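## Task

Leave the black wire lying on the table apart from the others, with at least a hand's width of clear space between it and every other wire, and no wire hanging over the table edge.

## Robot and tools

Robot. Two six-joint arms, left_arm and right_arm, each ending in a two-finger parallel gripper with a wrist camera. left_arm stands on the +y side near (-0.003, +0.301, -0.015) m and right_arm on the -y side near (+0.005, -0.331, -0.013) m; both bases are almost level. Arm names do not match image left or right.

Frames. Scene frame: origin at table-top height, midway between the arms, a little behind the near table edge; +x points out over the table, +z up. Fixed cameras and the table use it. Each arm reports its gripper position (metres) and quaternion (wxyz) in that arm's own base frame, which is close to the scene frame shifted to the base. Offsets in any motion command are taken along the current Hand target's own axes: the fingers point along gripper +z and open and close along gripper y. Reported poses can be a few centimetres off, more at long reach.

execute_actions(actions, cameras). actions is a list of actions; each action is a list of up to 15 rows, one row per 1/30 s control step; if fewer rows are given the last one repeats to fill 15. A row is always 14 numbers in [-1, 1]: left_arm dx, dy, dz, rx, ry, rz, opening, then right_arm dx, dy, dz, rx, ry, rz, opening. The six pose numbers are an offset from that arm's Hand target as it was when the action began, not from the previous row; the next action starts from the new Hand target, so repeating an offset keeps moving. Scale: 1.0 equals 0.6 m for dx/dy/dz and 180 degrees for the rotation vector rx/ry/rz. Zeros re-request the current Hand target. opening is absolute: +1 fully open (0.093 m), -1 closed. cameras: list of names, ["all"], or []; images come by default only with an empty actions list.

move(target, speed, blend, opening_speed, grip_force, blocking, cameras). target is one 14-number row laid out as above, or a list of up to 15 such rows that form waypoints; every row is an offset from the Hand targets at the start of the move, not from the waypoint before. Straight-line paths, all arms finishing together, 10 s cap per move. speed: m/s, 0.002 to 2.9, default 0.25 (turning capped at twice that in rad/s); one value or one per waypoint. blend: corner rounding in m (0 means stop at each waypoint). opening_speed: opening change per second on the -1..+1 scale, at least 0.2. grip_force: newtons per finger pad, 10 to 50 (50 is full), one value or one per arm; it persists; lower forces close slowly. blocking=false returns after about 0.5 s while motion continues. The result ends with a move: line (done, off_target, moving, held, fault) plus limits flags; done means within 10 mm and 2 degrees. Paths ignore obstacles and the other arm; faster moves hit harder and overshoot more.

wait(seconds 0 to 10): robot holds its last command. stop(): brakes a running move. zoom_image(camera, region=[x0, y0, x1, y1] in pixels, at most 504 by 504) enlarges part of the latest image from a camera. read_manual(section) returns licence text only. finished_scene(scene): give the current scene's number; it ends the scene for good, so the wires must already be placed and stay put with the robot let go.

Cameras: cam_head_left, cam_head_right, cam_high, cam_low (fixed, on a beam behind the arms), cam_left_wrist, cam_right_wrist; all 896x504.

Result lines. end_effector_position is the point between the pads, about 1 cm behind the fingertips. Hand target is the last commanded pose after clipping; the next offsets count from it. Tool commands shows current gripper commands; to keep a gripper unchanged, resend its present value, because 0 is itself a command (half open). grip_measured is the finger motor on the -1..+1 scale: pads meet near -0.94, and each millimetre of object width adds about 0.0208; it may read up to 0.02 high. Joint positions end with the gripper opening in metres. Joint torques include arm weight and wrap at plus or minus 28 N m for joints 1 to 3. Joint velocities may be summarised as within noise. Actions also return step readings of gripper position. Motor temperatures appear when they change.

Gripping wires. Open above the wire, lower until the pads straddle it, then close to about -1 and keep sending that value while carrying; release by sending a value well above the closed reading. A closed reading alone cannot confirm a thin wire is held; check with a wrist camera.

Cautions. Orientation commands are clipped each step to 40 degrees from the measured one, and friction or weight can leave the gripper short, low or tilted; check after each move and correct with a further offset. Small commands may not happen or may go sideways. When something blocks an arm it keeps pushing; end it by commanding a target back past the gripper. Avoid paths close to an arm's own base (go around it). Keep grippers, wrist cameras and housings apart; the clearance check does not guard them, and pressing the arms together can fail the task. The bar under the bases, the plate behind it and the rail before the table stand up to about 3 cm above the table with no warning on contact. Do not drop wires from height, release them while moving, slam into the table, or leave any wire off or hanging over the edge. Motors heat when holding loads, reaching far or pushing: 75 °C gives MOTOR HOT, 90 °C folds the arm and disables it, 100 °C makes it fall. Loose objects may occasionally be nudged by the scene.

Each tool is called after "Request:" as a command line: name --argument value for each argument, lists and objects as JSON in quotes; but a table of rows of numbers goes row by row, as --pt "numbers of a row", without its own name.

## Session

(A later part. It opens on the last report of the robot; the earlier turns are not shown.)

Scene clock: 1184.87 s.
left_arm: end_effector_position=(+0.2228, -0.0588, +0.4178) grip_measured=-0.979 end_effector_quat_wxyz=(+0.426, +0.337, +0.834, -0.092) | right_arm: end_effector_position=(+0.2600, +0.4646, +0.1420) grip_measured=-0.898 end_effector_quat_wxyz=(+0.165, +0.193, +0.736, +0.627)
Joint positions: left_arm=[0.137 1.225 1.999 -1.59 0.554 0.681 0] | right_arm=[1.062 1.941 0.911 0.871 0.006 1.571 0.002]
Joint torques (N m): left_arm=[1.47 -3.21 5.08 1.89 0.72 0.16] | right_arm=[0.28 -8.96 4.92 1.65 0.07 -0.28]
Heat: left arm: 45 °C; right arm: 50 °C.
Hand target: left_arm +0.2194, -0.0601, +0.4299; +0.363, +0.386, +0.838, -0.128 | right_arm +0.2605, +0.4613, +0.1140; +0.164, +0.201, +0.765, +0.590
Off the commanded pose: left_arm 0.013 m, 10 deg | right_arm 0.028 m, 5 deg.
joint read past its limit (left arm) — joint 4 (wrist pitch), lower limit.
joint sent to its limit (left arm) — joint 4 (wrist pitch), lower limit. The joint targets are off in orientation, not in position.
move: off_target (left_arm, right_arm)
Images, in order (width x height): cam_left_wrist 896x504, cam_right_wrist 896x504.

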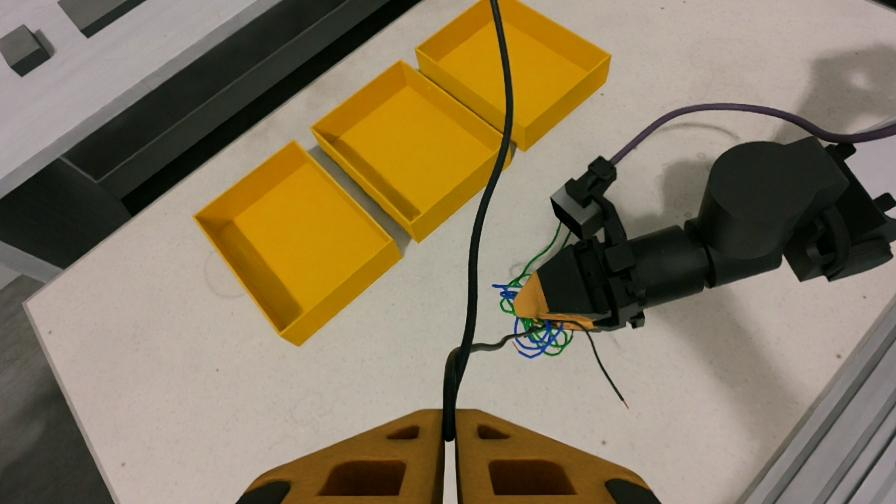

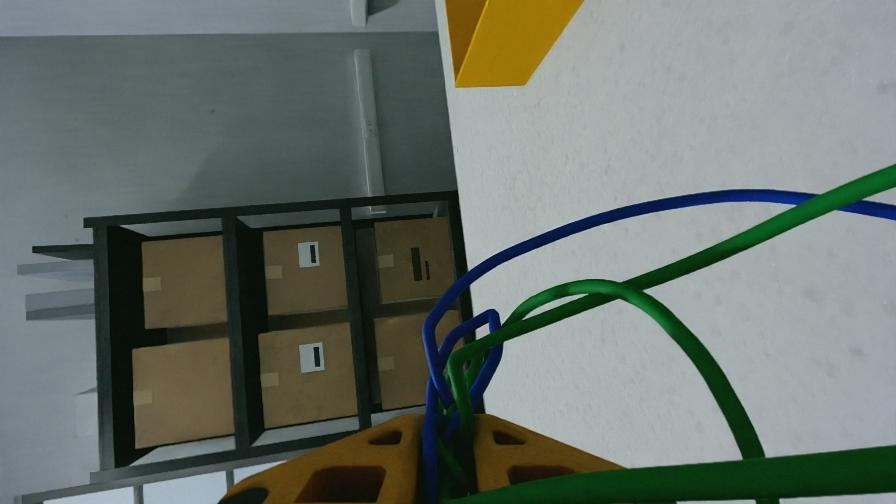

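Request:
move --pt "0.04 0.02 -0.062 0 0 0 -1 0 0 0 0 0 0 -1" --speed 0.05 --cameras '["cam_right_wrist","cam_left_wrist"]'

Request:
zoom_image --camera "cam_left_wrist" --region '[430, 250, 640, 420]'

Scene clock: 1196.40 s.
left_arm: end_effector_position=(+0.2025, -0.0197, +0.4268) grip_measured=-0.979 end_effector_quat_wxyz=(+0.472, +0.294, +0.831, -0.021) | right_arm: end_effector_position=(+0.2563, +0.4699, +0.1602) grip_measured=-0.898 end_effector_quat_wxyz=(+0.163, +0.179, +0.715, +0.656)
Joint positions: left_arm=[0.425 1.115 1.94 -1.59 0.647 0.821 0] | right_arm=[1.066 1.941 0.915 0.94 -0.016 1.571 0.002]
Joint torques (N m): left_arm=[1.89 -1.89 5.56 1.92 0.68 0.13] | right_arm=[-0.05 -9.5 3.84 1 0.31 -0.3]
Heat: left arm: 45 °C; right arm: 48 °C.
Hand target: left_arm +0.1986, -0.0204, +0.4399; +0.363, +0.386, +0.838, -0.128 | right_arm +0.2604, +0.4613, +0.1141; +0.164, +0.201, +0.765, +0.590
Off the commanded pose: left_arm 0.014 m, 20 deg | right_arm 0.047 m, 10 deg.
joint read past its limit (left arm) — joint 4 (wrist pitch), lower limit.
joint sent to its limit (left arm) — joint 4 (wrist pitch), lower limit. The joint targets are off in orientation, not in position.
move: off_target (left_arm, right_arm)
Images, in order (width x height): cam_left_wrist 896x504, cam_right_wrist 896x504.

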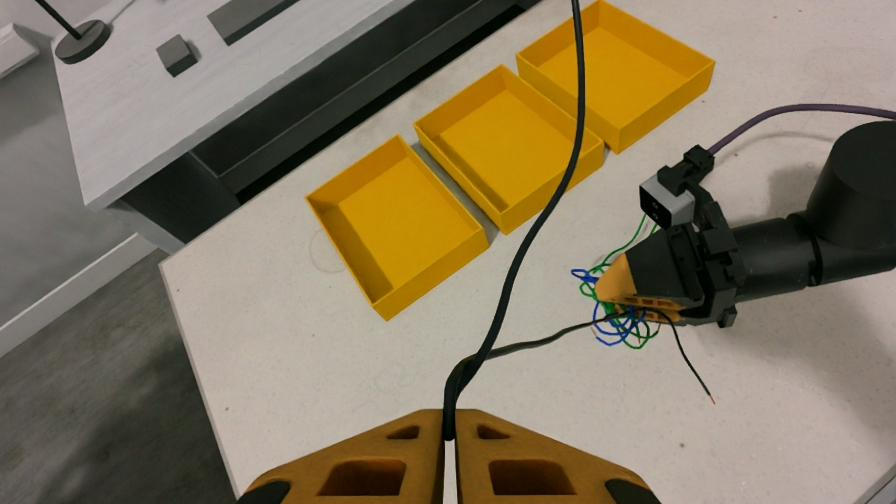

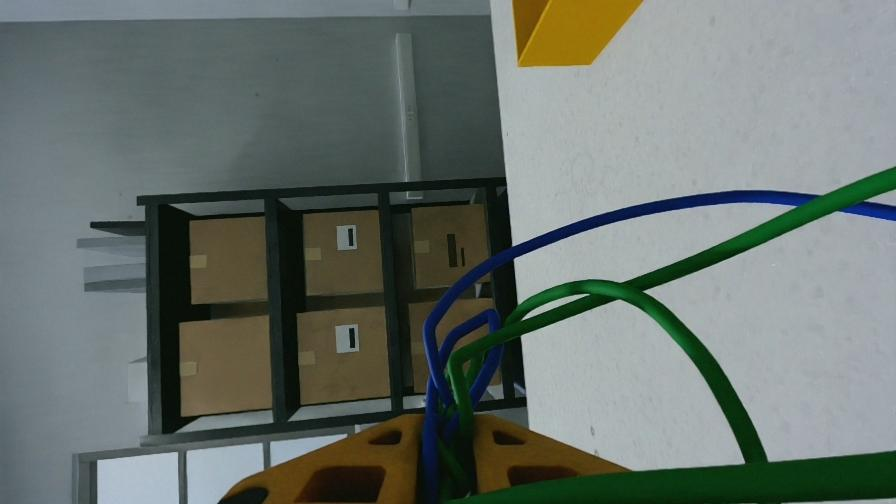

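Scaled by 2.400 from the camera's 896x504 image, which has a finer 1280x720 frame.

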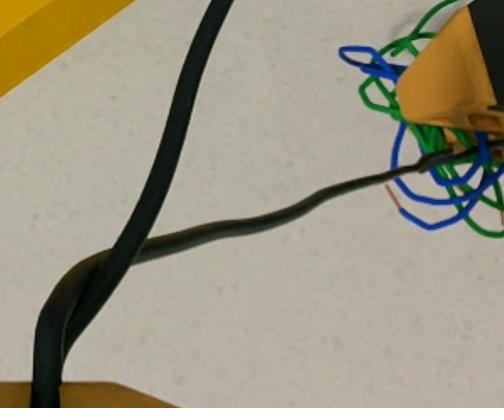

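Request:
move --pt "-0.04 -0.02 0.062 0 0 0 -1 0 0 0 0 0 0 -1" --speed 0.1 --cameras '["cam_left_wrist"]'

Request:
zoom_image --camera "cam_left_wrist" --region '[500, 290, 610, 370]'

Scene clock: 1211.40 s.
left_arm: end_effector_position=(+0.2174, -0.0592, +0.4160) grip_measured=-0.979 end_effector_quat_wxyz=(+0.430, +0.343, +0.830, -0.096) | right_arm: end_effector_position=(+0.2567, +0.4667, +0.1401) grip_measured=-0.898 end_effector_quat_wxyz=(+0.159, +0.189, +0.741, +0.625)
Joint positions: left_arm=[0.158 1.202 1.971 -1.59 0.582 0.707 0] | right_arm=[1.066 1.941 0.915 0.856 -0.005 1.571 0.002]
Joint torques (N m): left_arm=[-0.17 -0.91 7.51 1.87 0.44 -0.07] | right_arm=[-0.01 -8.92 4.72 1.79 0.2 -0.28]
Heat: left arm: 44 °C; right arm: 46 °C.
Hand target: left_arm +0.2193, -0.0601, +0.4298; +0.363, +0.386, +0.838, -0.128 | right_arm +0.2604, +0.4613, +0.1140; +0.164, +0.201, +0.765, +0.590
Off the commanded pose: left_arm 0.014 m, 10 deg | right_arm 0.027 m, 5 deg.
joint read past its limit (left arm) — joint 4 (wrist pitch), lower limit.
joint sent to its limit (left arm) — joint 4 (wrist pitch), lower limit. The joint targets are off in orientation, not in position.
move: off_target (left_arm, right_arm)
Images, in order (width x height): cam_left_wrist 896x504.

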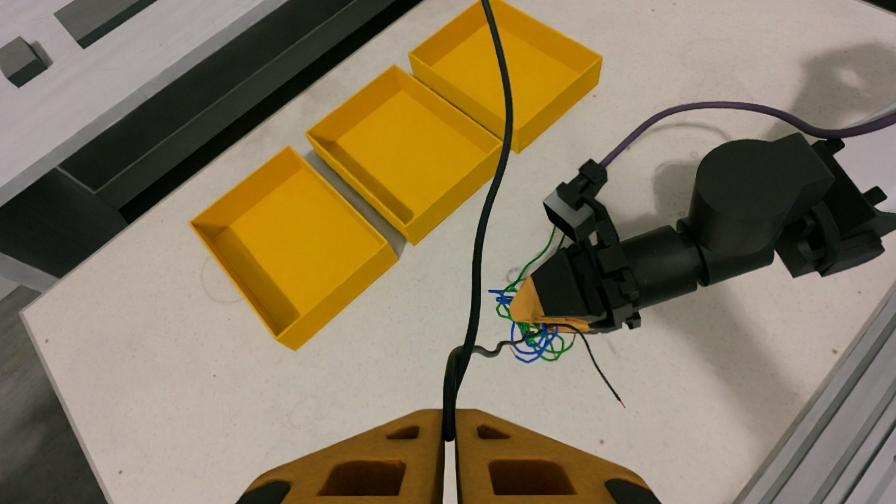

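Scaled by 4.582 from the camera's 896x504 image, which has a finer 1280x720 frame.

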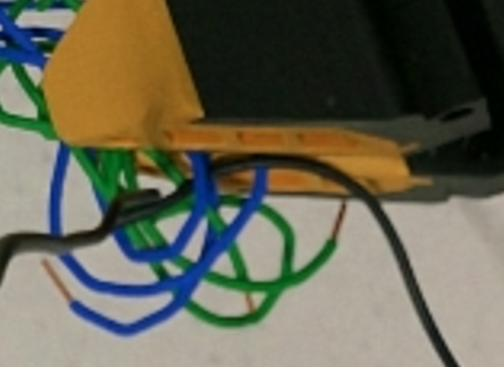

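Request:
move --pt "0.25 0.14 0.04 0 0 0 -1 0 0 0 0 0 0 -1" --pt "0.51 0.145 0.33 0 0 0 -1 0 0 0 0 0 0 -1" --speed 0.2 --blend '[0.05,0]' --cameras '["cam_left_wrist","cam_head_left","cam_head_right","cam_low"]'

Scene clock: 1238.70 s.
left_arm: end_effector_position=(+0.2482, +0.0715, +0.0816) grip_measured=-0.979 end_effector_quat_wxyz=(+0.360, +0.384, +0.841, -0.126) | right_arm: end_effector_position=(+0.2570, +0.4639, +0.1281) grip_measured=-0.899 end_effector_quat_wxyz=(+0.158, +0.197, +0.755, +0.605)
Joint positions: left_arm=[0.758 1.454 0.802 -0.872 0.782 1.596 0] | right_arm=[1.066 1.941 0.915 0.806 0.005 1.571 0.002]
Joint torques (N m): left_arm=[-0.29 -4.15 5.45 0.54 0.7 -0.02] | right_arm=[-0.01 -8.7 5 2.31 0.09 -0.28]
Motor temperatures (°C): left_arm=[29 32 45 43 28 30 30] | right_arm=[31 44 39 47 28 29 30]
Heat: left arm: 45 °C; right arm: 47 °C.
Hand target: left_arm +0.2507, +0.0697, +0.0798; +0.363, +0.386, +0.838, -0.128 | right_arm +0.2604, +0.4614, +0.1141; +0.164, +0.201, +0.765, +0.590
Off the commanded pose: left_arm 0.004 m, 0 deg | right_arm 0.015 m, 2 deg.
move: off_target (right_arm)
Images, in order (width x height): cam_head_left 896x504, cam_head_right 896x504, cam_low 896x504, cam_left_wrist 896x504.

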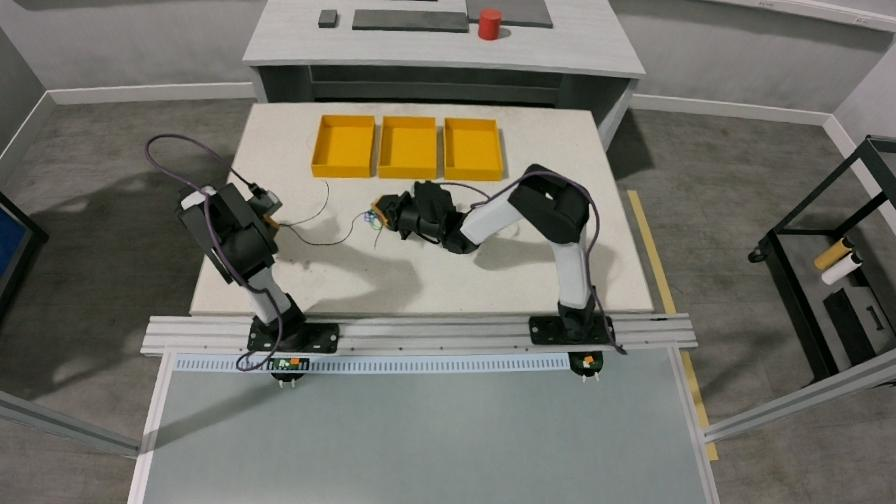

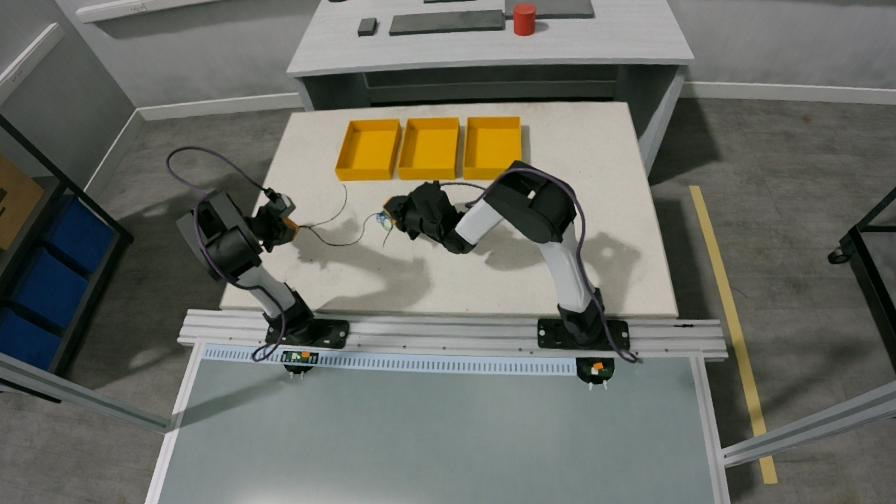

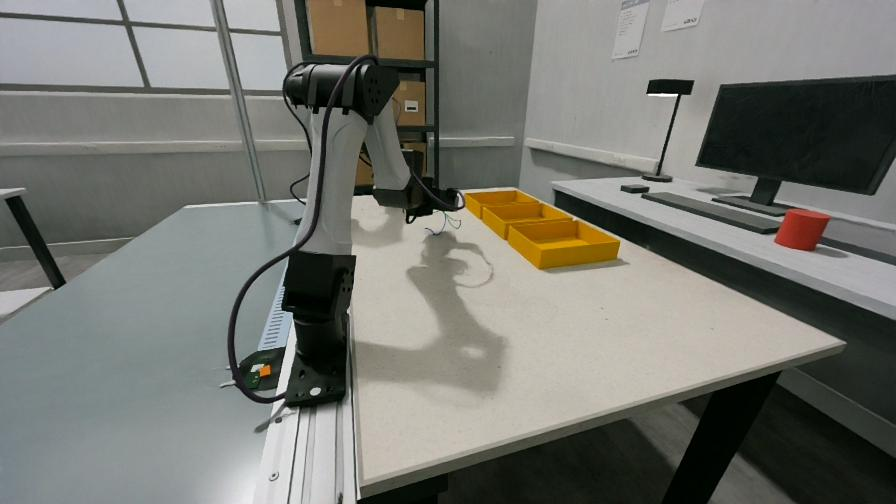

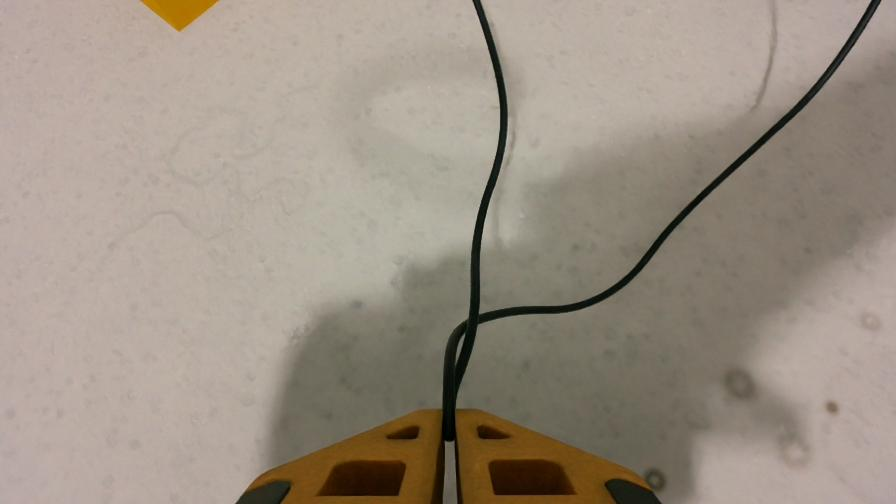

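Request:
move --pt "0.045 -0.004 0.045 0 0 0 -1 0 0 0 0 0 0 -1" --pt "0.045 -0.004 0.045 0 0 0 -0.5 0 0 0 0 0 0 -1" --pt "0.02 -0.004 -0.12 0 0 0 -0.3 0 0 0 0 0 0 -1" --pt "-0.2 0.05 -0.3 0 0 0 -0.3 0 0 0 0 0 0 -1" --speed 0.15 --opening_speed 0.7 --cameras '["cam_left_wrist","cam_head_left"]'

Scene clock: 1255.70 s.
left_arm: end_effector_position=(+0.2321, +0.1159, +0.2819) grip_measured=-0.303 end_effector_quat_wxyz=(+0.386, +0.338, +0.858, -0.029) | right_arm: end_effector_position=(+0.2571, +0.4638, +0.1280) grip_measured=-0.899 end_effector_quat_wxyz=(+0.158, +0.197, +0.756, +0.605)
Joint positions: left_arm=[0.936 1.358 1.529 -1.558 0.778 1.61 0.031] | right_arm=[1.066 1.941 0.915 0.805 0.005 1.571 0.002]
Joint torques (N m): left_arm=[-0.18 -4.97 8.28 0.54 0.79 -0.05] | right_arm=[-0.01 -8.69 5 2.31 0.09 -0.27]
Heat: left arm: 44 °C; right arm: 47 °C.
Hand target: left_arm +0.2335, +0.1123, +0.2933; +0.363, +0.386, +0.838, -0.128 | right_arm +0.2604, +0.4613, +0.1140; +0.164, +0.201, +0.765, +0.590
Off the commanded pose: left_arm 0.012 m, 13 deg | right_arm 0.015 m, 2 deg.
joint sent to its limit (left arm) — joint 4 (wrist pitch), lower limit. The joint targets are off in orientation, not in position.
move: off_target (left_arm, right_arm)
Images, in order (width x height): cam_head_left 896x504, cam_left_wrist 896x504.

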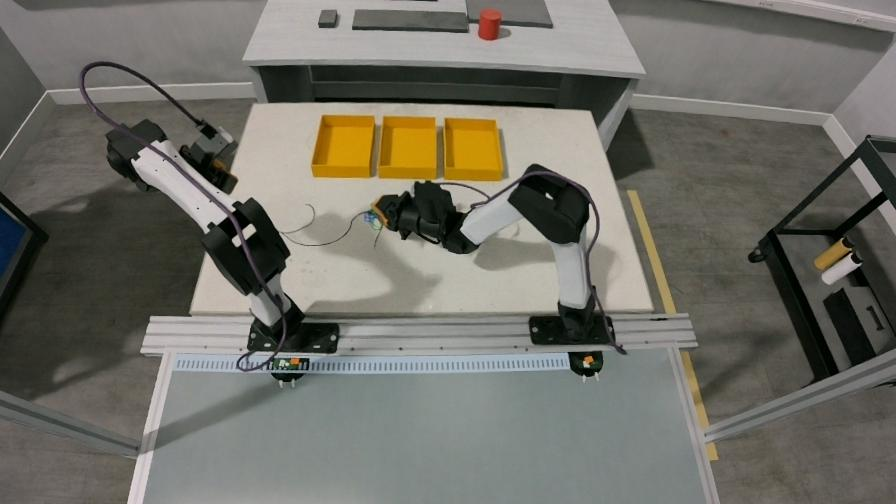

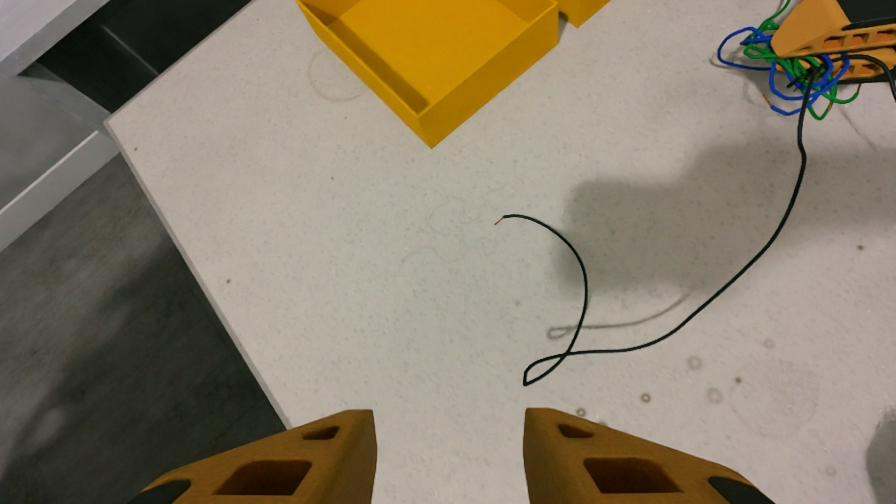

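Request:
move --pt "-0.061 -0.292 0.311 0 0 0 0 0 0 0 0 0 0 -1" --speed 0.25 --cameras '["cam_left_wrist"]'

Request:
zoom_image --camera "cam_left_wrist" --region '[330, 220, 580, 420]'

Scene clock: 1291.03 s.
left_arm: end_effector_position=(+0.2128, -0.1174, +0.1765) grip_measured=-0.003 end_effector_quat_wxyz=(+0.357, +0.388, +0.839, -0.133) | right_arm: end_effector_position=(+0.2571, +0.4638, +0.1280) grip_measured=-0.899 end_effector_quat_wxyz=(+0.158, +0.197, +0.756, +0.605)
Joint positions: left_arm=[-0.25 0.809 0.759 -0.815 0.371 0.478 0.045] | right_arm=[1.066 1.941 0.915 0.805 0.005 1.571 0.002]
Joint torques (N m): left_arm=[-0.25 -1.09 6.67 1.81 0.22 -0.06] | right_arm=[-0.02 -8.69 5 2.32 0.09 -0.27]
Motor temperatures (°C): left_arm=[29 33 47 38 29 30 29] | right_arm=[31 44 39 48 28 29 30]
Heat: left arm: 47 °C; right arm: 48 °C.
Hand target: left_arm +0.2153, -0.1176, +0.1765; +0.364, +0.386, +0.838, -0.128 | right_arm +0.2604, +0.4613, +0.1140; +0.164, +0.201, +0.765, +0.590
Off the commanded pose: left_arm 0.003 m, 1 deg | right_arm 0.015 m, 2 deg.
move: off_target (right_arm)
Images, in order (width x height): cam_left_wrist 896x504.

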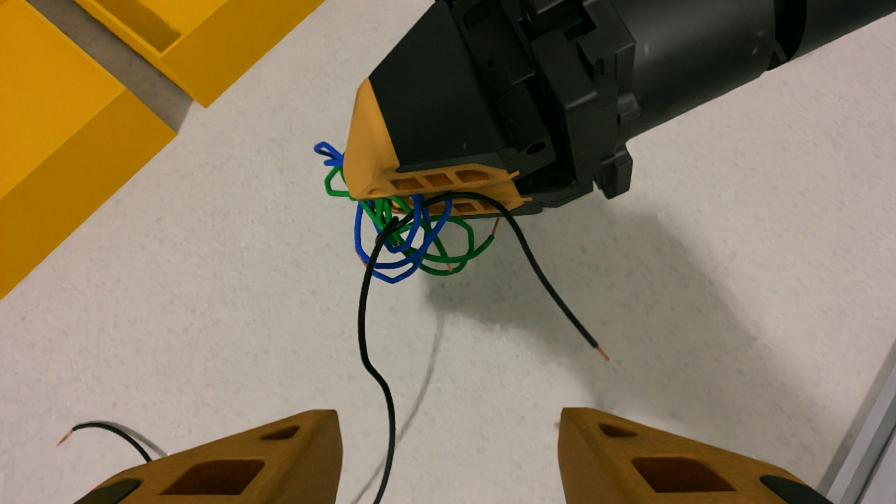

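Scaled by 2.016 from the camera's 896x504 image, which has a finer 1280x720 frame.

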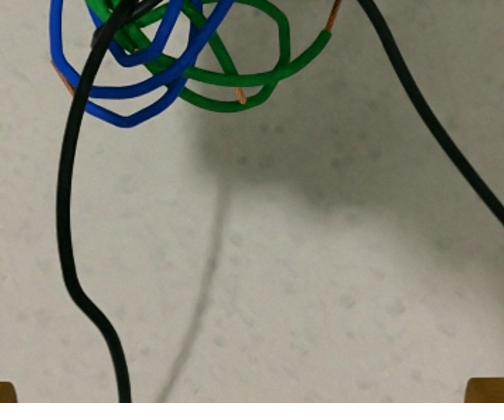

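Request:
zoom_image --camera "cam_left_wrist" --region '[340, 170, 480, 290]'

Request:
zoom_image --camera "cam_left_wrist" --region '[365, 185, 430, 245]'

Scaled by 3.600 from the camera's 896x504 image, which has a finer 1280x720 frame.

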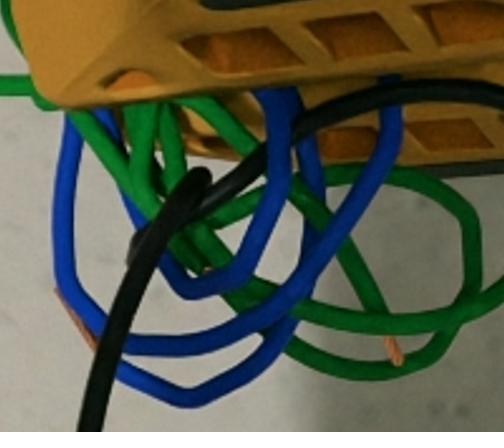

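Scaled by 7.754 from the camera's 896x504 image, which has a finer 1280x720 frame.

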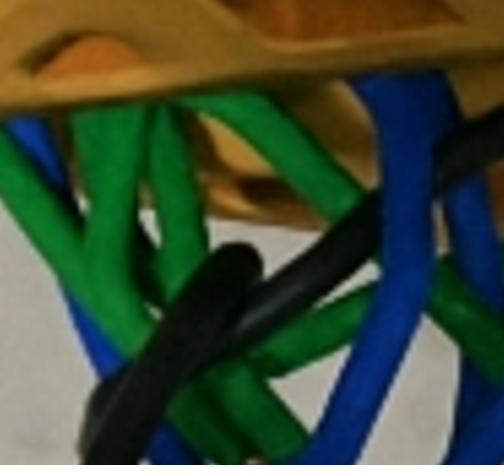

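Request:
move --pt "0 0 -0.08 0 0 0 0 0 0 0 -0.007 0.322 -0.083 -1" --speed 0.25 --cameras '["cam_left_wrist","cam_head_left","cam_low"]'

Request:
zoom_image --camera "cam_left_wrist" --region '[330, 150, 560, 330]'

Scene clock: 1370.57 s.
left_arm: end_effector_position=(+0.1886, -0.0931, +0.1960) grip_measured=-0.003 end_effector_quat_wxyz=(+0.345, +0.380, +0.848, -0.130) | right_arm: end_effector_position=(+0.2573, +0.4608, +0.1194) grip_measured=-0.899 end_effector_quat_wxyz=(-0.145, -0.209, +0.761, +0.596)
Joint positions: left_arm=[-0.11 0.746 0.852 -1.041 0.441 0.585 0.045] | right_arm=[0.757 2.236 1.556 -0.116 -1.219 0.777 0.002]
Joint torques (N m): left_arm=[1.2 -0.35 10.02 1.43 0.55 0.19] | right_arm=[-0.14 -11.45 7.25 1.47 -0.75 -0.26]
Heat: left arm: 46 °C; right arm: 48 °C.
Hand target: left_arm +0.1908, -0.0939, +0.2101; +0.363, +0.386, +0.838, -0.128 | right_arm +0.2605, +0.4613, +0.1142; -0.152, -0.208, +0.761, +0.596
Off the commanded pose: left_arm 0.014 m, 2 deg | right_arm 0.006 m, 1 deg.
move: off_target (left_arm)
Images, in order (width x height): cam_head_left 896x504, cam_low 896x504, cam_left_wrist 896x504.

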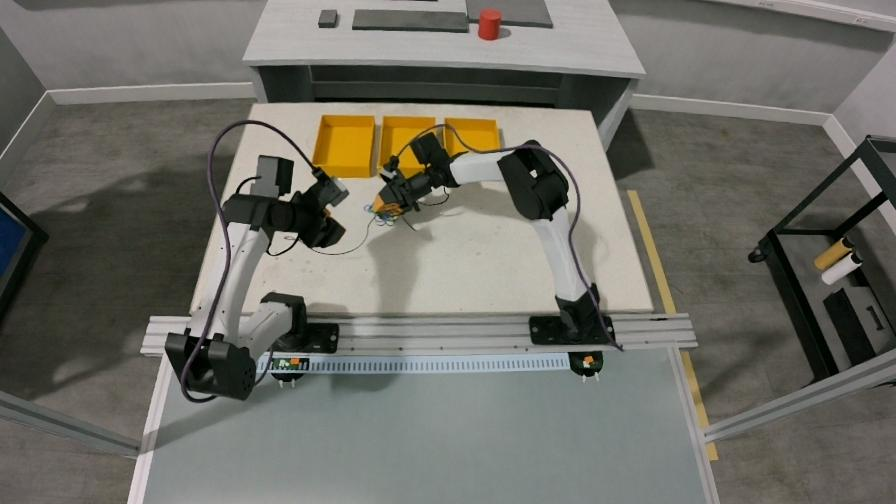

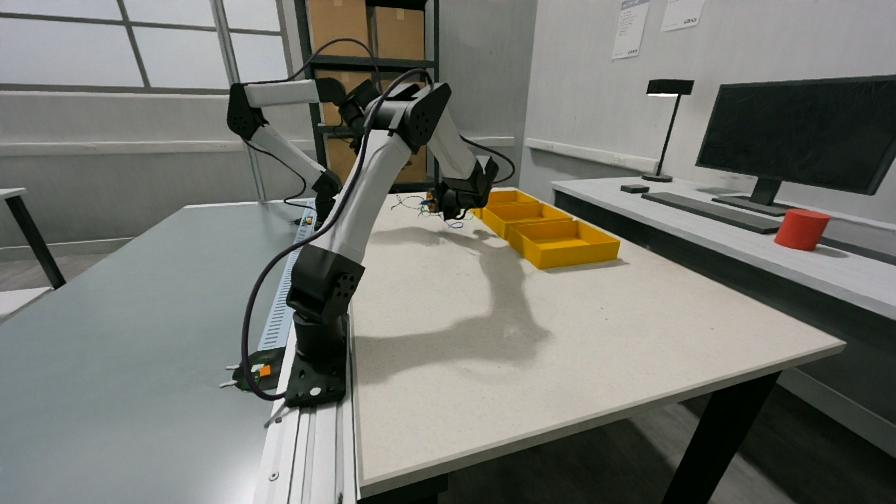

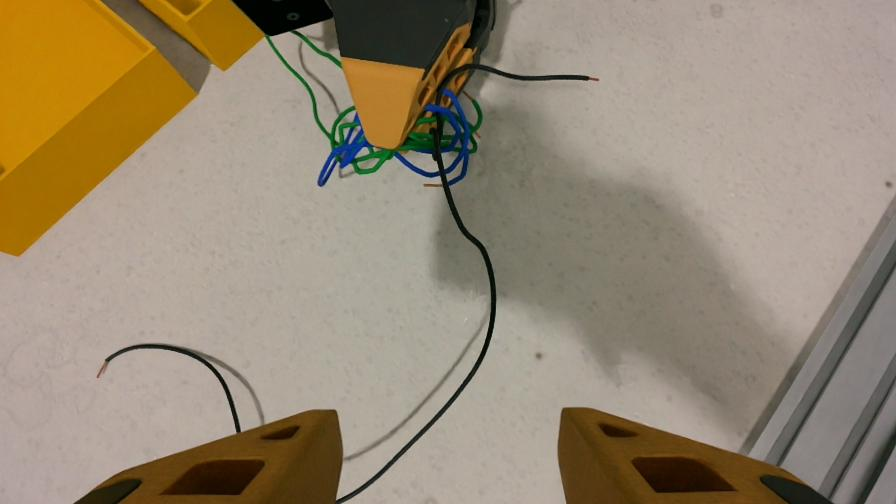

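Scaled by 2.191 from the camera's 896x504 image, which has a finer 1280x720 frame.

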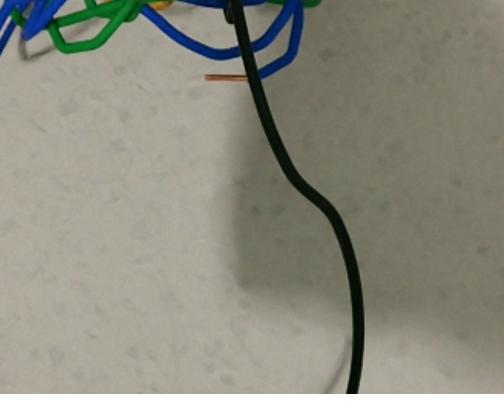

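Request:
zoom_image --camera "cam_left_wrist" --region '[400, 60, 500, 190]'

Request:
zoom_image --camera "cam_left_wrist" --region '[415, 85, 475, 165]'

Scaled by 3.877 from the camera's 896x504 image, which has a finer 1280x720 frame.

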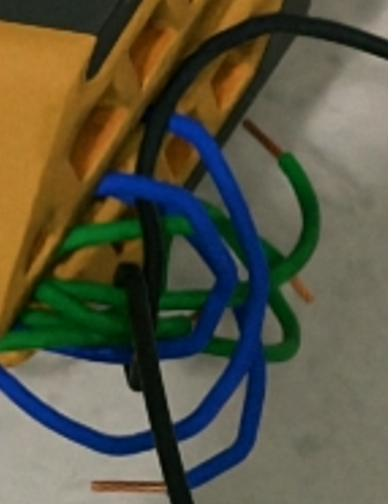

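Scaled by 6.300 from the camera's 896x504 image, which has a finer 1280x720 frame.

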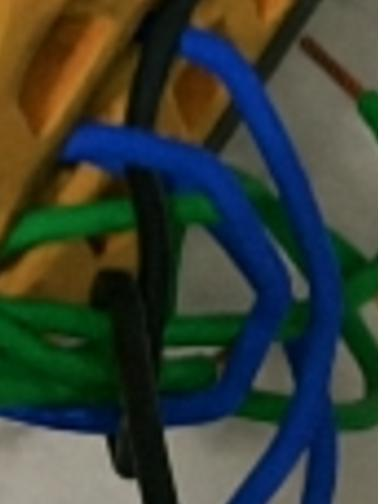

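Request:
move --pt "0.045 -0.028 0.13 0 0 0 -0.1 0 0 0 0 0 0 -1" --speed 0.15 --cameras '["cam_left_wrist"]'

Scene clock: 1417.20 s.
left_arm: end_effector_position=(+0.2031, -0.1280, +0.1358) grip_measured=-0.097 end_effector_quat_wxyz=(+0.360, +0.388, +0.838, -0.132) | right_arm: end_effector_position=(+0.2571, +0.4606, +0.1191) grip_measured=-0.899 end_effector_quat_wxyz=(-0.145, -0.208, +0.762, +0.596)
Joint positions: left_arm=[-0.352 0.741 0.572 -0.663 0.303 0.398 0.041] | right_arm=[0.757 2.236 1.556 -0.119 -1.219 0.775 0.002]
Joint torques (N m): left_arm=[-0.27 0.18 7.12 1.86 0.14 -0.05] | right_arm=[-0.13 -11.45 7.34 1.45 -0.75 -0.27]
Heat: left arm: 49 °C; right arm: 46 °C.
Hand target: left_arm +0.2064, -0.1287, +0.1351; +0.363, +0.386, +0.838, -0.128 | right_arm +0.2605, +0.4613, +0.1142; -0.152, -0.208, +0.761, +0.596
Off the commanded pose: left_arm 0.003 m, 1 deg | right_arm 0.006 m, 1 deg.
move: done
Images, in order (width x height): cam_left_wrist 896x504.

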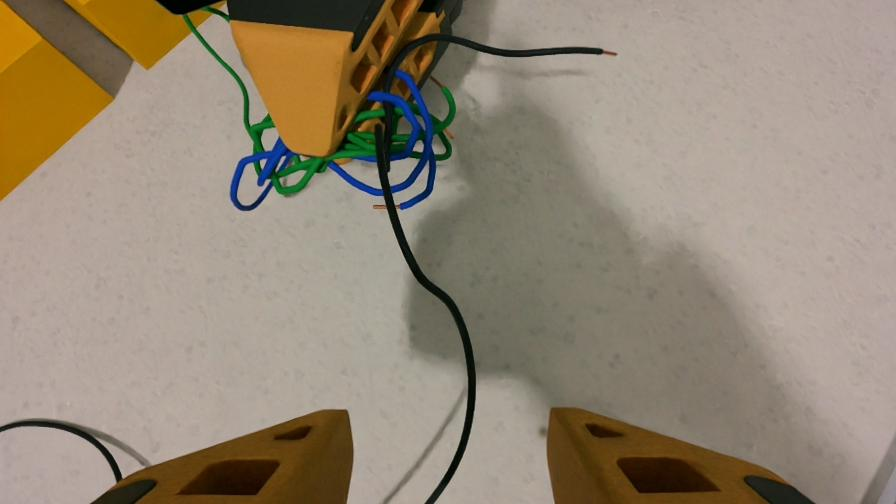

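Request:
move --pt "0.02 -0.01 0.12 0 0 0 -0.1 0 0 0 0 0 0 -1" --speed 0.15 --cameras '["cam_left_wrist","cam_low"]'

Scene clock: 1424.00 s.
left_arm: end_effector_position=(+0.2309, -0.1607, +0.0762) grip_measured=-0.097 end_effector_quat_wxyz=(+0.358, +0.389, +0.838, -0.132) | right_arm: end_effector_position=(+0.2571, +0.4606, +0.1191) grip_measured=-0.899 end_effector_quat_wxyz=(-0.145, -0.208, +0.762, +0.596)
Joint positions: left_arm=[-0.48 1.003 0.411 -0.22 0.215 0.303 0.041] | right_arm=[0.757 2.236 1.556 -0.119 -1.219 0.775 0.002]
Joint torques (N m): left_arm=[-0.25 -1.4 6.82 1.94 0.09 -0.07] | right_arm=[-0.13 -11.44 7.36 1.45 -0.75 -0.27]
Heat: left arm: 48 °C; right arm: 47 °C.
Hand target: left_arm +0.2334, -0.1617, +0.0756; +0.363, +0.386, +0.838, -0.128 | right_arm +0.2605, +0.4613, +0.1142; -0.152, -0.208, +0.761, +0.596
Off the commanded pose: left_arm 0.003 m, 1 deg | right_arm 0.006 m, 1 deg.
move: done
Images, in order (width x height): cam_low 896x504, cam_left_wrist 896x504.

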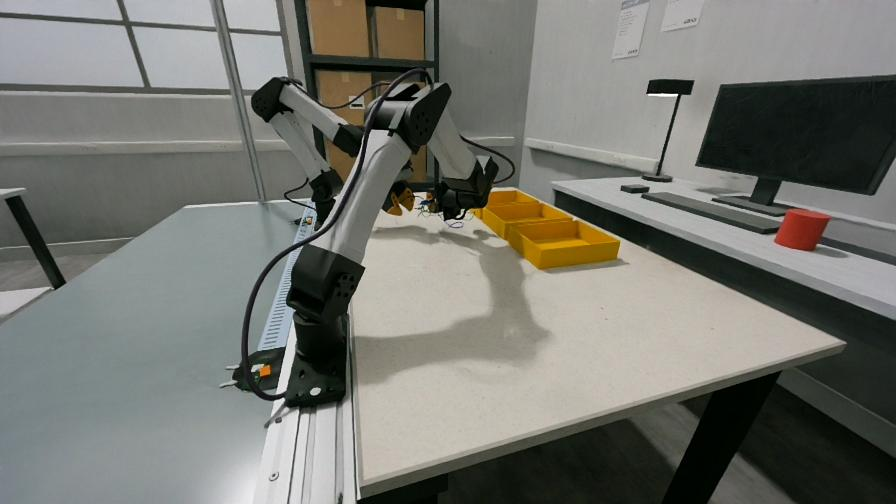

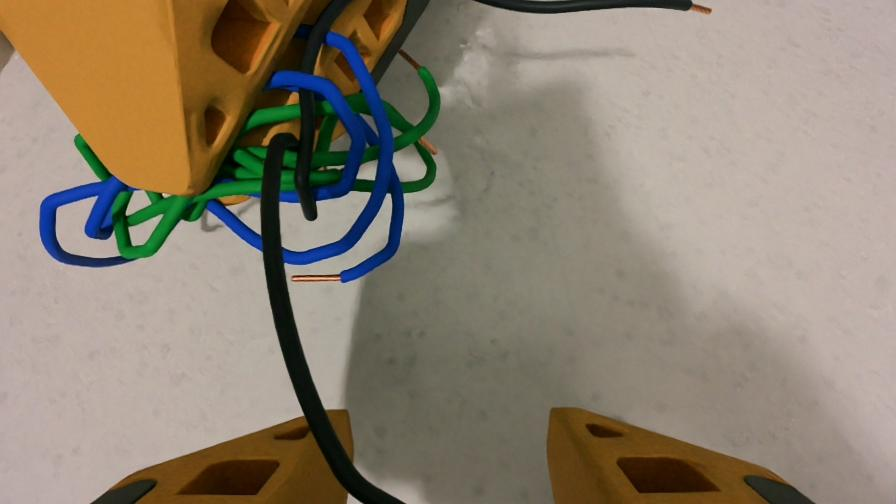

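Request:
move --pt "-0.03 0.0 0 0 0 0 -0.1 0 0 0 0 0 0 -1" --pt "-0.03 0.035 0.0 0 0 0 -0.1 0 0 0 0 0 0 -1" --speed 0.1 --cameras '["cam_left_wrist"]'

Scene clock: 1439.43 s.
left_arm: end_effector_position=(+0.2480, -0.1536, +0.0773) grip_measured=-0.097 end_effector_quat_wxyz=(+0.349, +0.381, +0.847, -0.125) | right_arm: end_effector_position=(+0.2571, +0.4606, +0.1191) grip_measured=-0.899 end_effector_quat_wxyz=(-0.145, -0.208, +0.762, +0.596)
Joint positions: left_arm=[-0.418 1.081 0.468 -0.228 0.238 0.337 0.041] | right_arm=[0.757 2.236 1.556 -0.119 -1.219 0.775 0.002]
Joint torques (N m): left_arm=[1.09 -1.96 10.29 1.65 0.45 0.17] | right_arm=[-0.13 -11.44 7.34 1.45 -0.75 -0.27]
Motor temperatures (°C): left_arm=[29 31 48 42 28 30 28] | right_arm=[31 47 43 43 29 29 31]
Heat: left arm: 48 °C; right arm: 47 °C.
Hand target: left_arm +0.2569, -0.1576, +0.0897; +0.363, +0.386, +0.838, -0.128 | right_arm +0.2605, +0.4613, +0.1142; -0.152, -0.208, +0.761, +0.596
Off the commanded pose: left_arm 0.016 m, 2 deg | right_arm 0.006 m, 1 deg.
move: off_target (left_arm)
Images, in order (width x height): cam_left_wrist 896x504.

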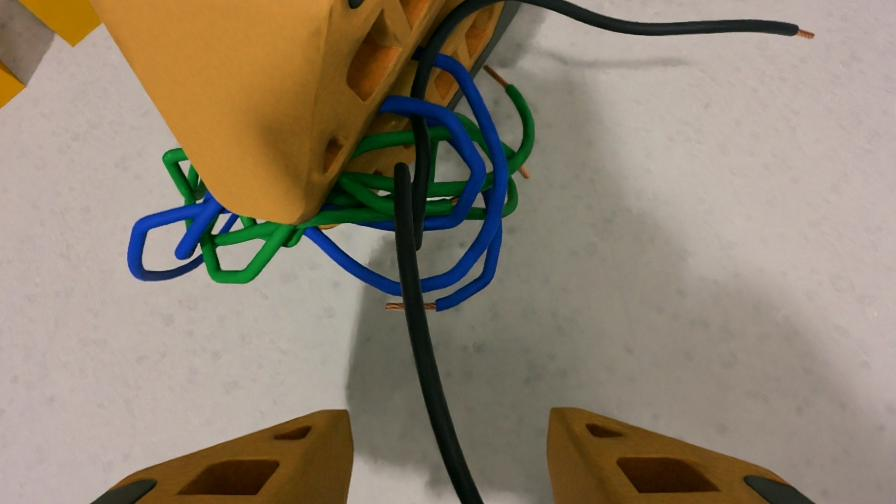

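Request:
move --pt "0 0 0 0 0 0 -1 0 0 0 0 0 0 -1" --opening_speed 1 --cameras '["cam_left_wrist"]'

Scene clock: 1444.87 s.
left_arm: end_effector_position=(+0.2479, -0.1536, +0.0772) grip_measured=-0.981 end_effector_quat_wxyz=(+0.349, +0.381, +0.847, -0.125) | right_arm: end_effector_position=(+0.2569, +0.4605, +0.1191) grip_measured=-0.899 end_effector_quat_wxyz=(-0.146, -0.209, +0.762, +0.596)
Joint positions: left_arm=[-0.418 1.081 0.468 -0.229 0.238 0.337 0] | right_arm=[0.757 2.236 1.556 -0.121 -1.219 0.775 0.002]
Joint torques (N m): left_arm=[1.13 -1.98 10.32 1.65 0.43 0.18] | right_arm=[-0.14 -11.43 7.35 1.44 -0.74 -0.26]
Heat: left arm: 50 °C; right arm: 47 °C.
Hand target: left_arm +0.2568, -0.1576, +0.0897; +0.363, +0.386, +0.838, -0.128 | right_arm +0.2604, +0.4613, +0.1142; -0.152, -0.208, +0.761, +0.596
Off the commanded pose: left_arm 0.016 m, 2 deg | right_arm 0.006 m, 1 deg.
move: off_target (left_arm)
Images, in order (width x height): cam_left_wrist 896x504.

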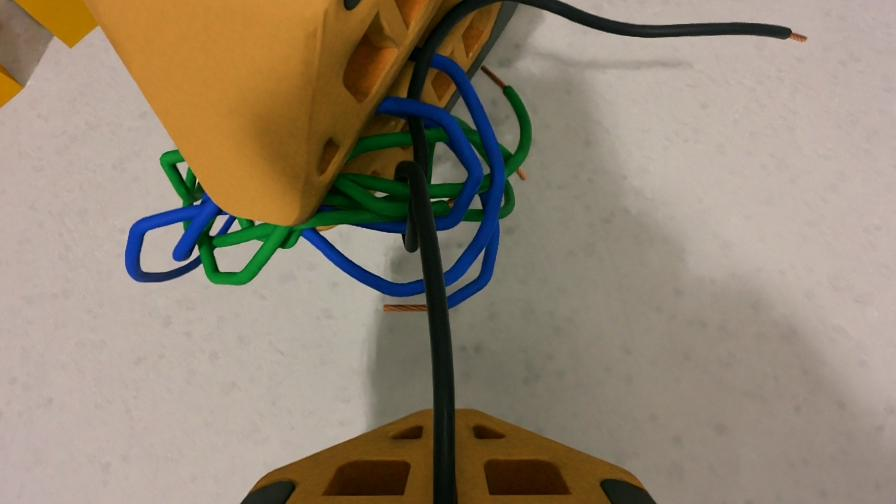

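Request:
move --pt "-0.07 0.04 -0.068 0 0 0 -1 0 0 0 0 0 0 -1" --pt "-0.245 0.047 -0.103 0 0 0 -1 0 0 0 0 0 0 -1" --speed 0.08 --blend '[0.02,0]' --cameras '["cam_left_wrist","cam_low"]'

Request:
zoom_image --camera "cam_left_wrist" --region '[350, 200, 560, 430]'

Scene clock: 1468.77 s.
left_arm: end_effector_position=(+0.2714, -0.1674, +0.1776) grip_measured=-0.981 end_effector_quat_wxyz=(+0.252, +0.390, +0.877, -0.121) | right_arm: end_effector_position=(+0.2483, +0.4625, +0.1565) grip_measured=-0.899 end_effector_quat_wxyz=(-0.154, -0.258, +0.710, +0.637)
Joint positions: left_arm=[-0.434 1.287 1.114 -0.875 0.227 0.342 0] | right_arm=[0.76 2.219 1.586 -0.056 -1.346 0.783 0.002]
Joint torques (N m): left_arm=[0.1 -7.19 16.24 2.57 0.39 -0.08] | right_arm=[-0.59 -11.1 3.12 0.97 0.74 -0.32]
Motor temperatures (°C): left_arm=[29 31 53 41 28 30 29] | right_arm=[31 48 44 42 29 29 31]
Heat: left arm: 53 °C; right arm: 48 °C.
Hand target: left_arm +0.3106, -0.1895, +0.2391; +0.363, +0.386, +0.838, -0.128 | right_arm +0.2605, +0.4612, +0.1141; -0.152, -0.208, +0.761, +0.596
Off the commanded pose: left_arm 0.076 m, 14 deg | right_arm 0.044 m, 9 deg.
move: off_target (left_arm, right_arm)
Images, in order (width x height): cam_low 896x504, cam_left_wrist 896x504.

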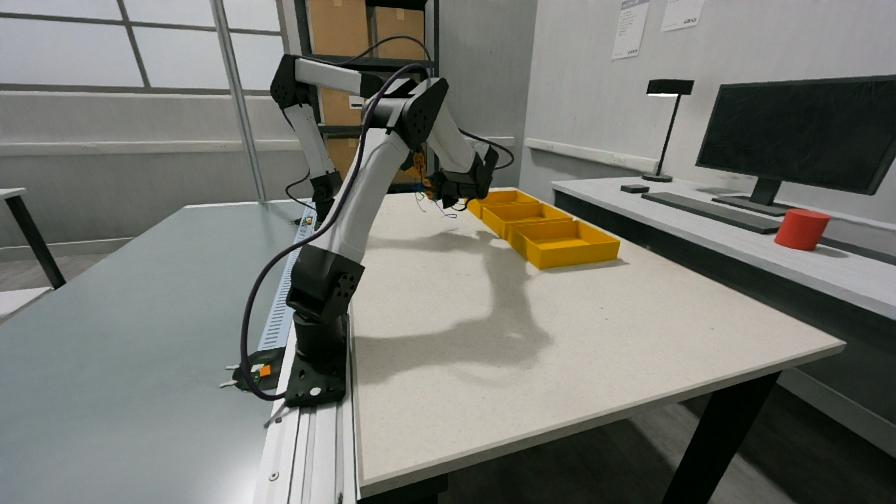

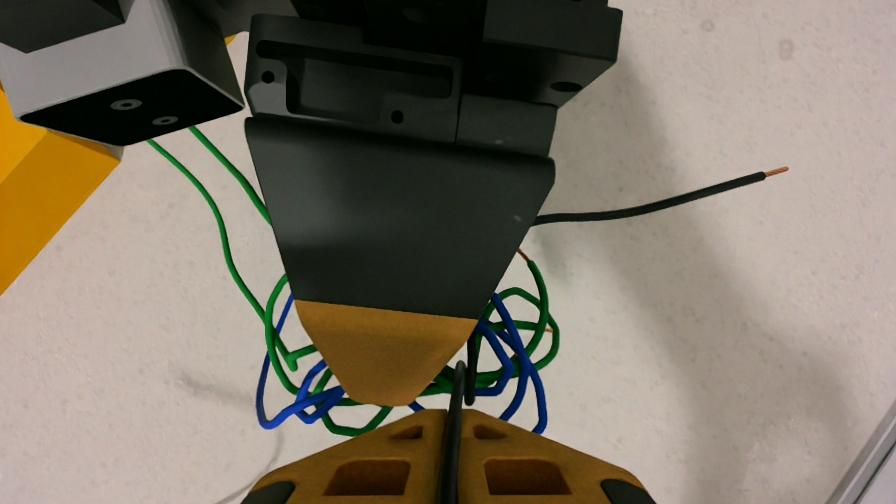

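Scaled by 2.191 from the camera's 896x504 image, which has a finer 1280x720 frame.

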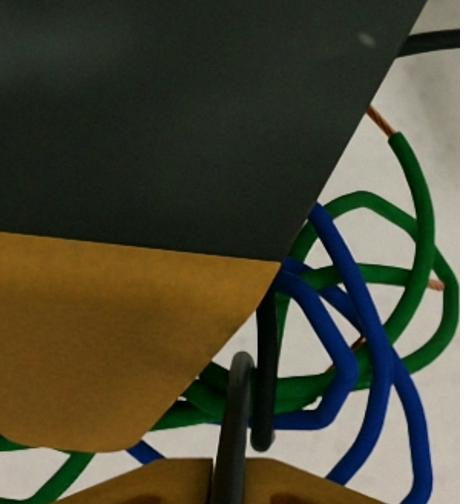

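Request:
move --pt "0.247 0.03 0.084 0 0 0 -1 0 0 0 0 0 0 -1" --pt "0.247 0.03 0.084 0 0 0 -0.5 0 0 0 0 0 0 -1" --pt "0.247 0.03 -0.02 0 0 0 -0.3 0 0 0 0 0 0 -1" --pt "0.275 -0.083 0.0 0 0 0 -0.3 0 0 0 0 0 0 -1" --speed 0.15 --opening_speed 0.8 --cameras '["cam_left_wrist"]'

Scene clock: 1492.03 s.
left_arm: end_effector_position=(+0.1983, -0.1310, +0.1173) grip_measured=-0.303 end_effector_quat_wxyz=(+0.354, +0.389, +0.840, -0.133) | right_arm: end_effector_position=(+0.2579, +0.4635, +0.1276) grip_measured=-0.900 end_effector_quat_wxyz=(-0.144, -0.217, +0.755, +0.602)
Joint positions: left_arm=[-0.387 0.728 0.501 -0.61 0.279 0.372 0.031] | right_arm=[0.759 2.237 1.581 -0.125 -1.233 0.772 0.002]
Joint torques (N m): left_arm=[-0.27 -0.79 7.13 1.87 0.11 -0.04] | right_arm=[-0.28 -11.64 5.61 1.47 -0.58 -0.27]
Motor temperatures (°C): left_arm=[29 33 61 44 28 30 29] | right_arm=[31 49 41 41 29 29 32]
Heat: left arm: 61 °C; right arm: 49 °C.
Hand target: left_arm +0.2014, -0.1316, +0.1190; +0.363, +0.386, +0.838, -0.128 | right_arm +0.2605, +0.4613, +0.1140; -0.152, -0.208, +0.761, +0.596
Off the commanded pose: left_arm 0.004 m, 1 deg | right_arm 0.014 m, 2 deg.
move: off_target (right_arm); target 3's new opening was sent with left_arm's hand 0.017 m and 3 deg from that target
Images, in order (width x height): cam_left_wrist 896x504.

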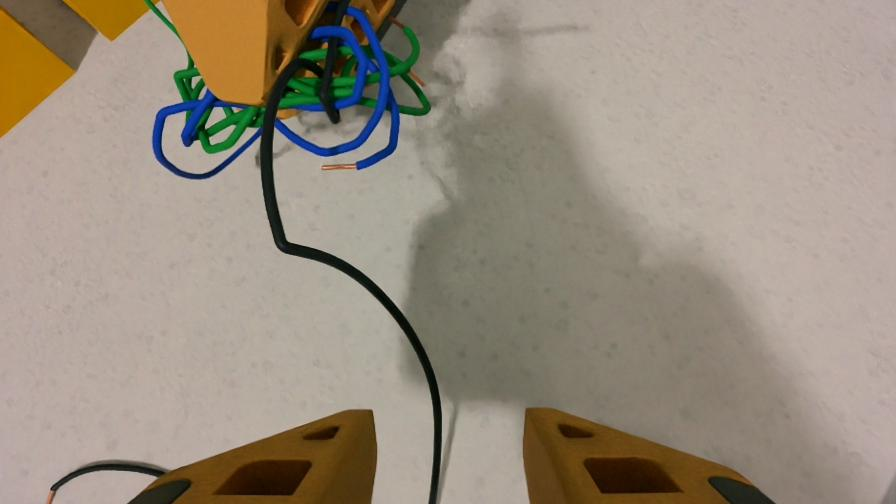

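Request:
zoom_image --camera "cam_left_wrist" --region '[250, 0, 430, 180]'

Request:
zoom_image --camera "cam_left_wrist" --region '[280, 20, 370, 130]'

Scaled by 2.800 from the camera's 896x504 image, which has a finer 1280x720 frame.

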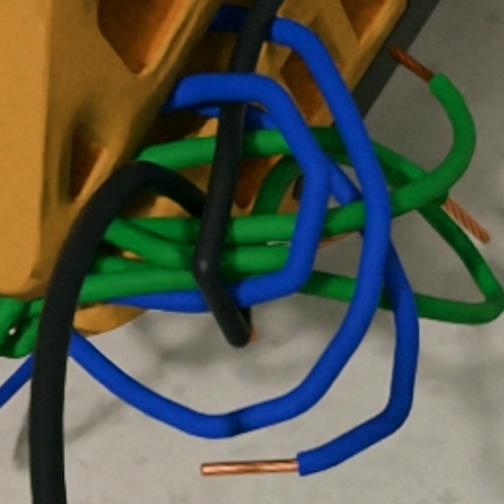

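Scaled by 4.582 from the camera's 896x504 image, which has a finer 1280x720 frame.

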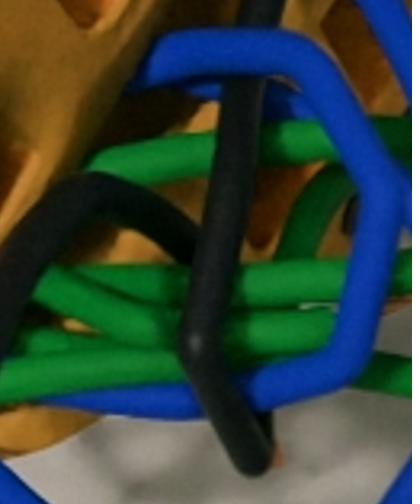

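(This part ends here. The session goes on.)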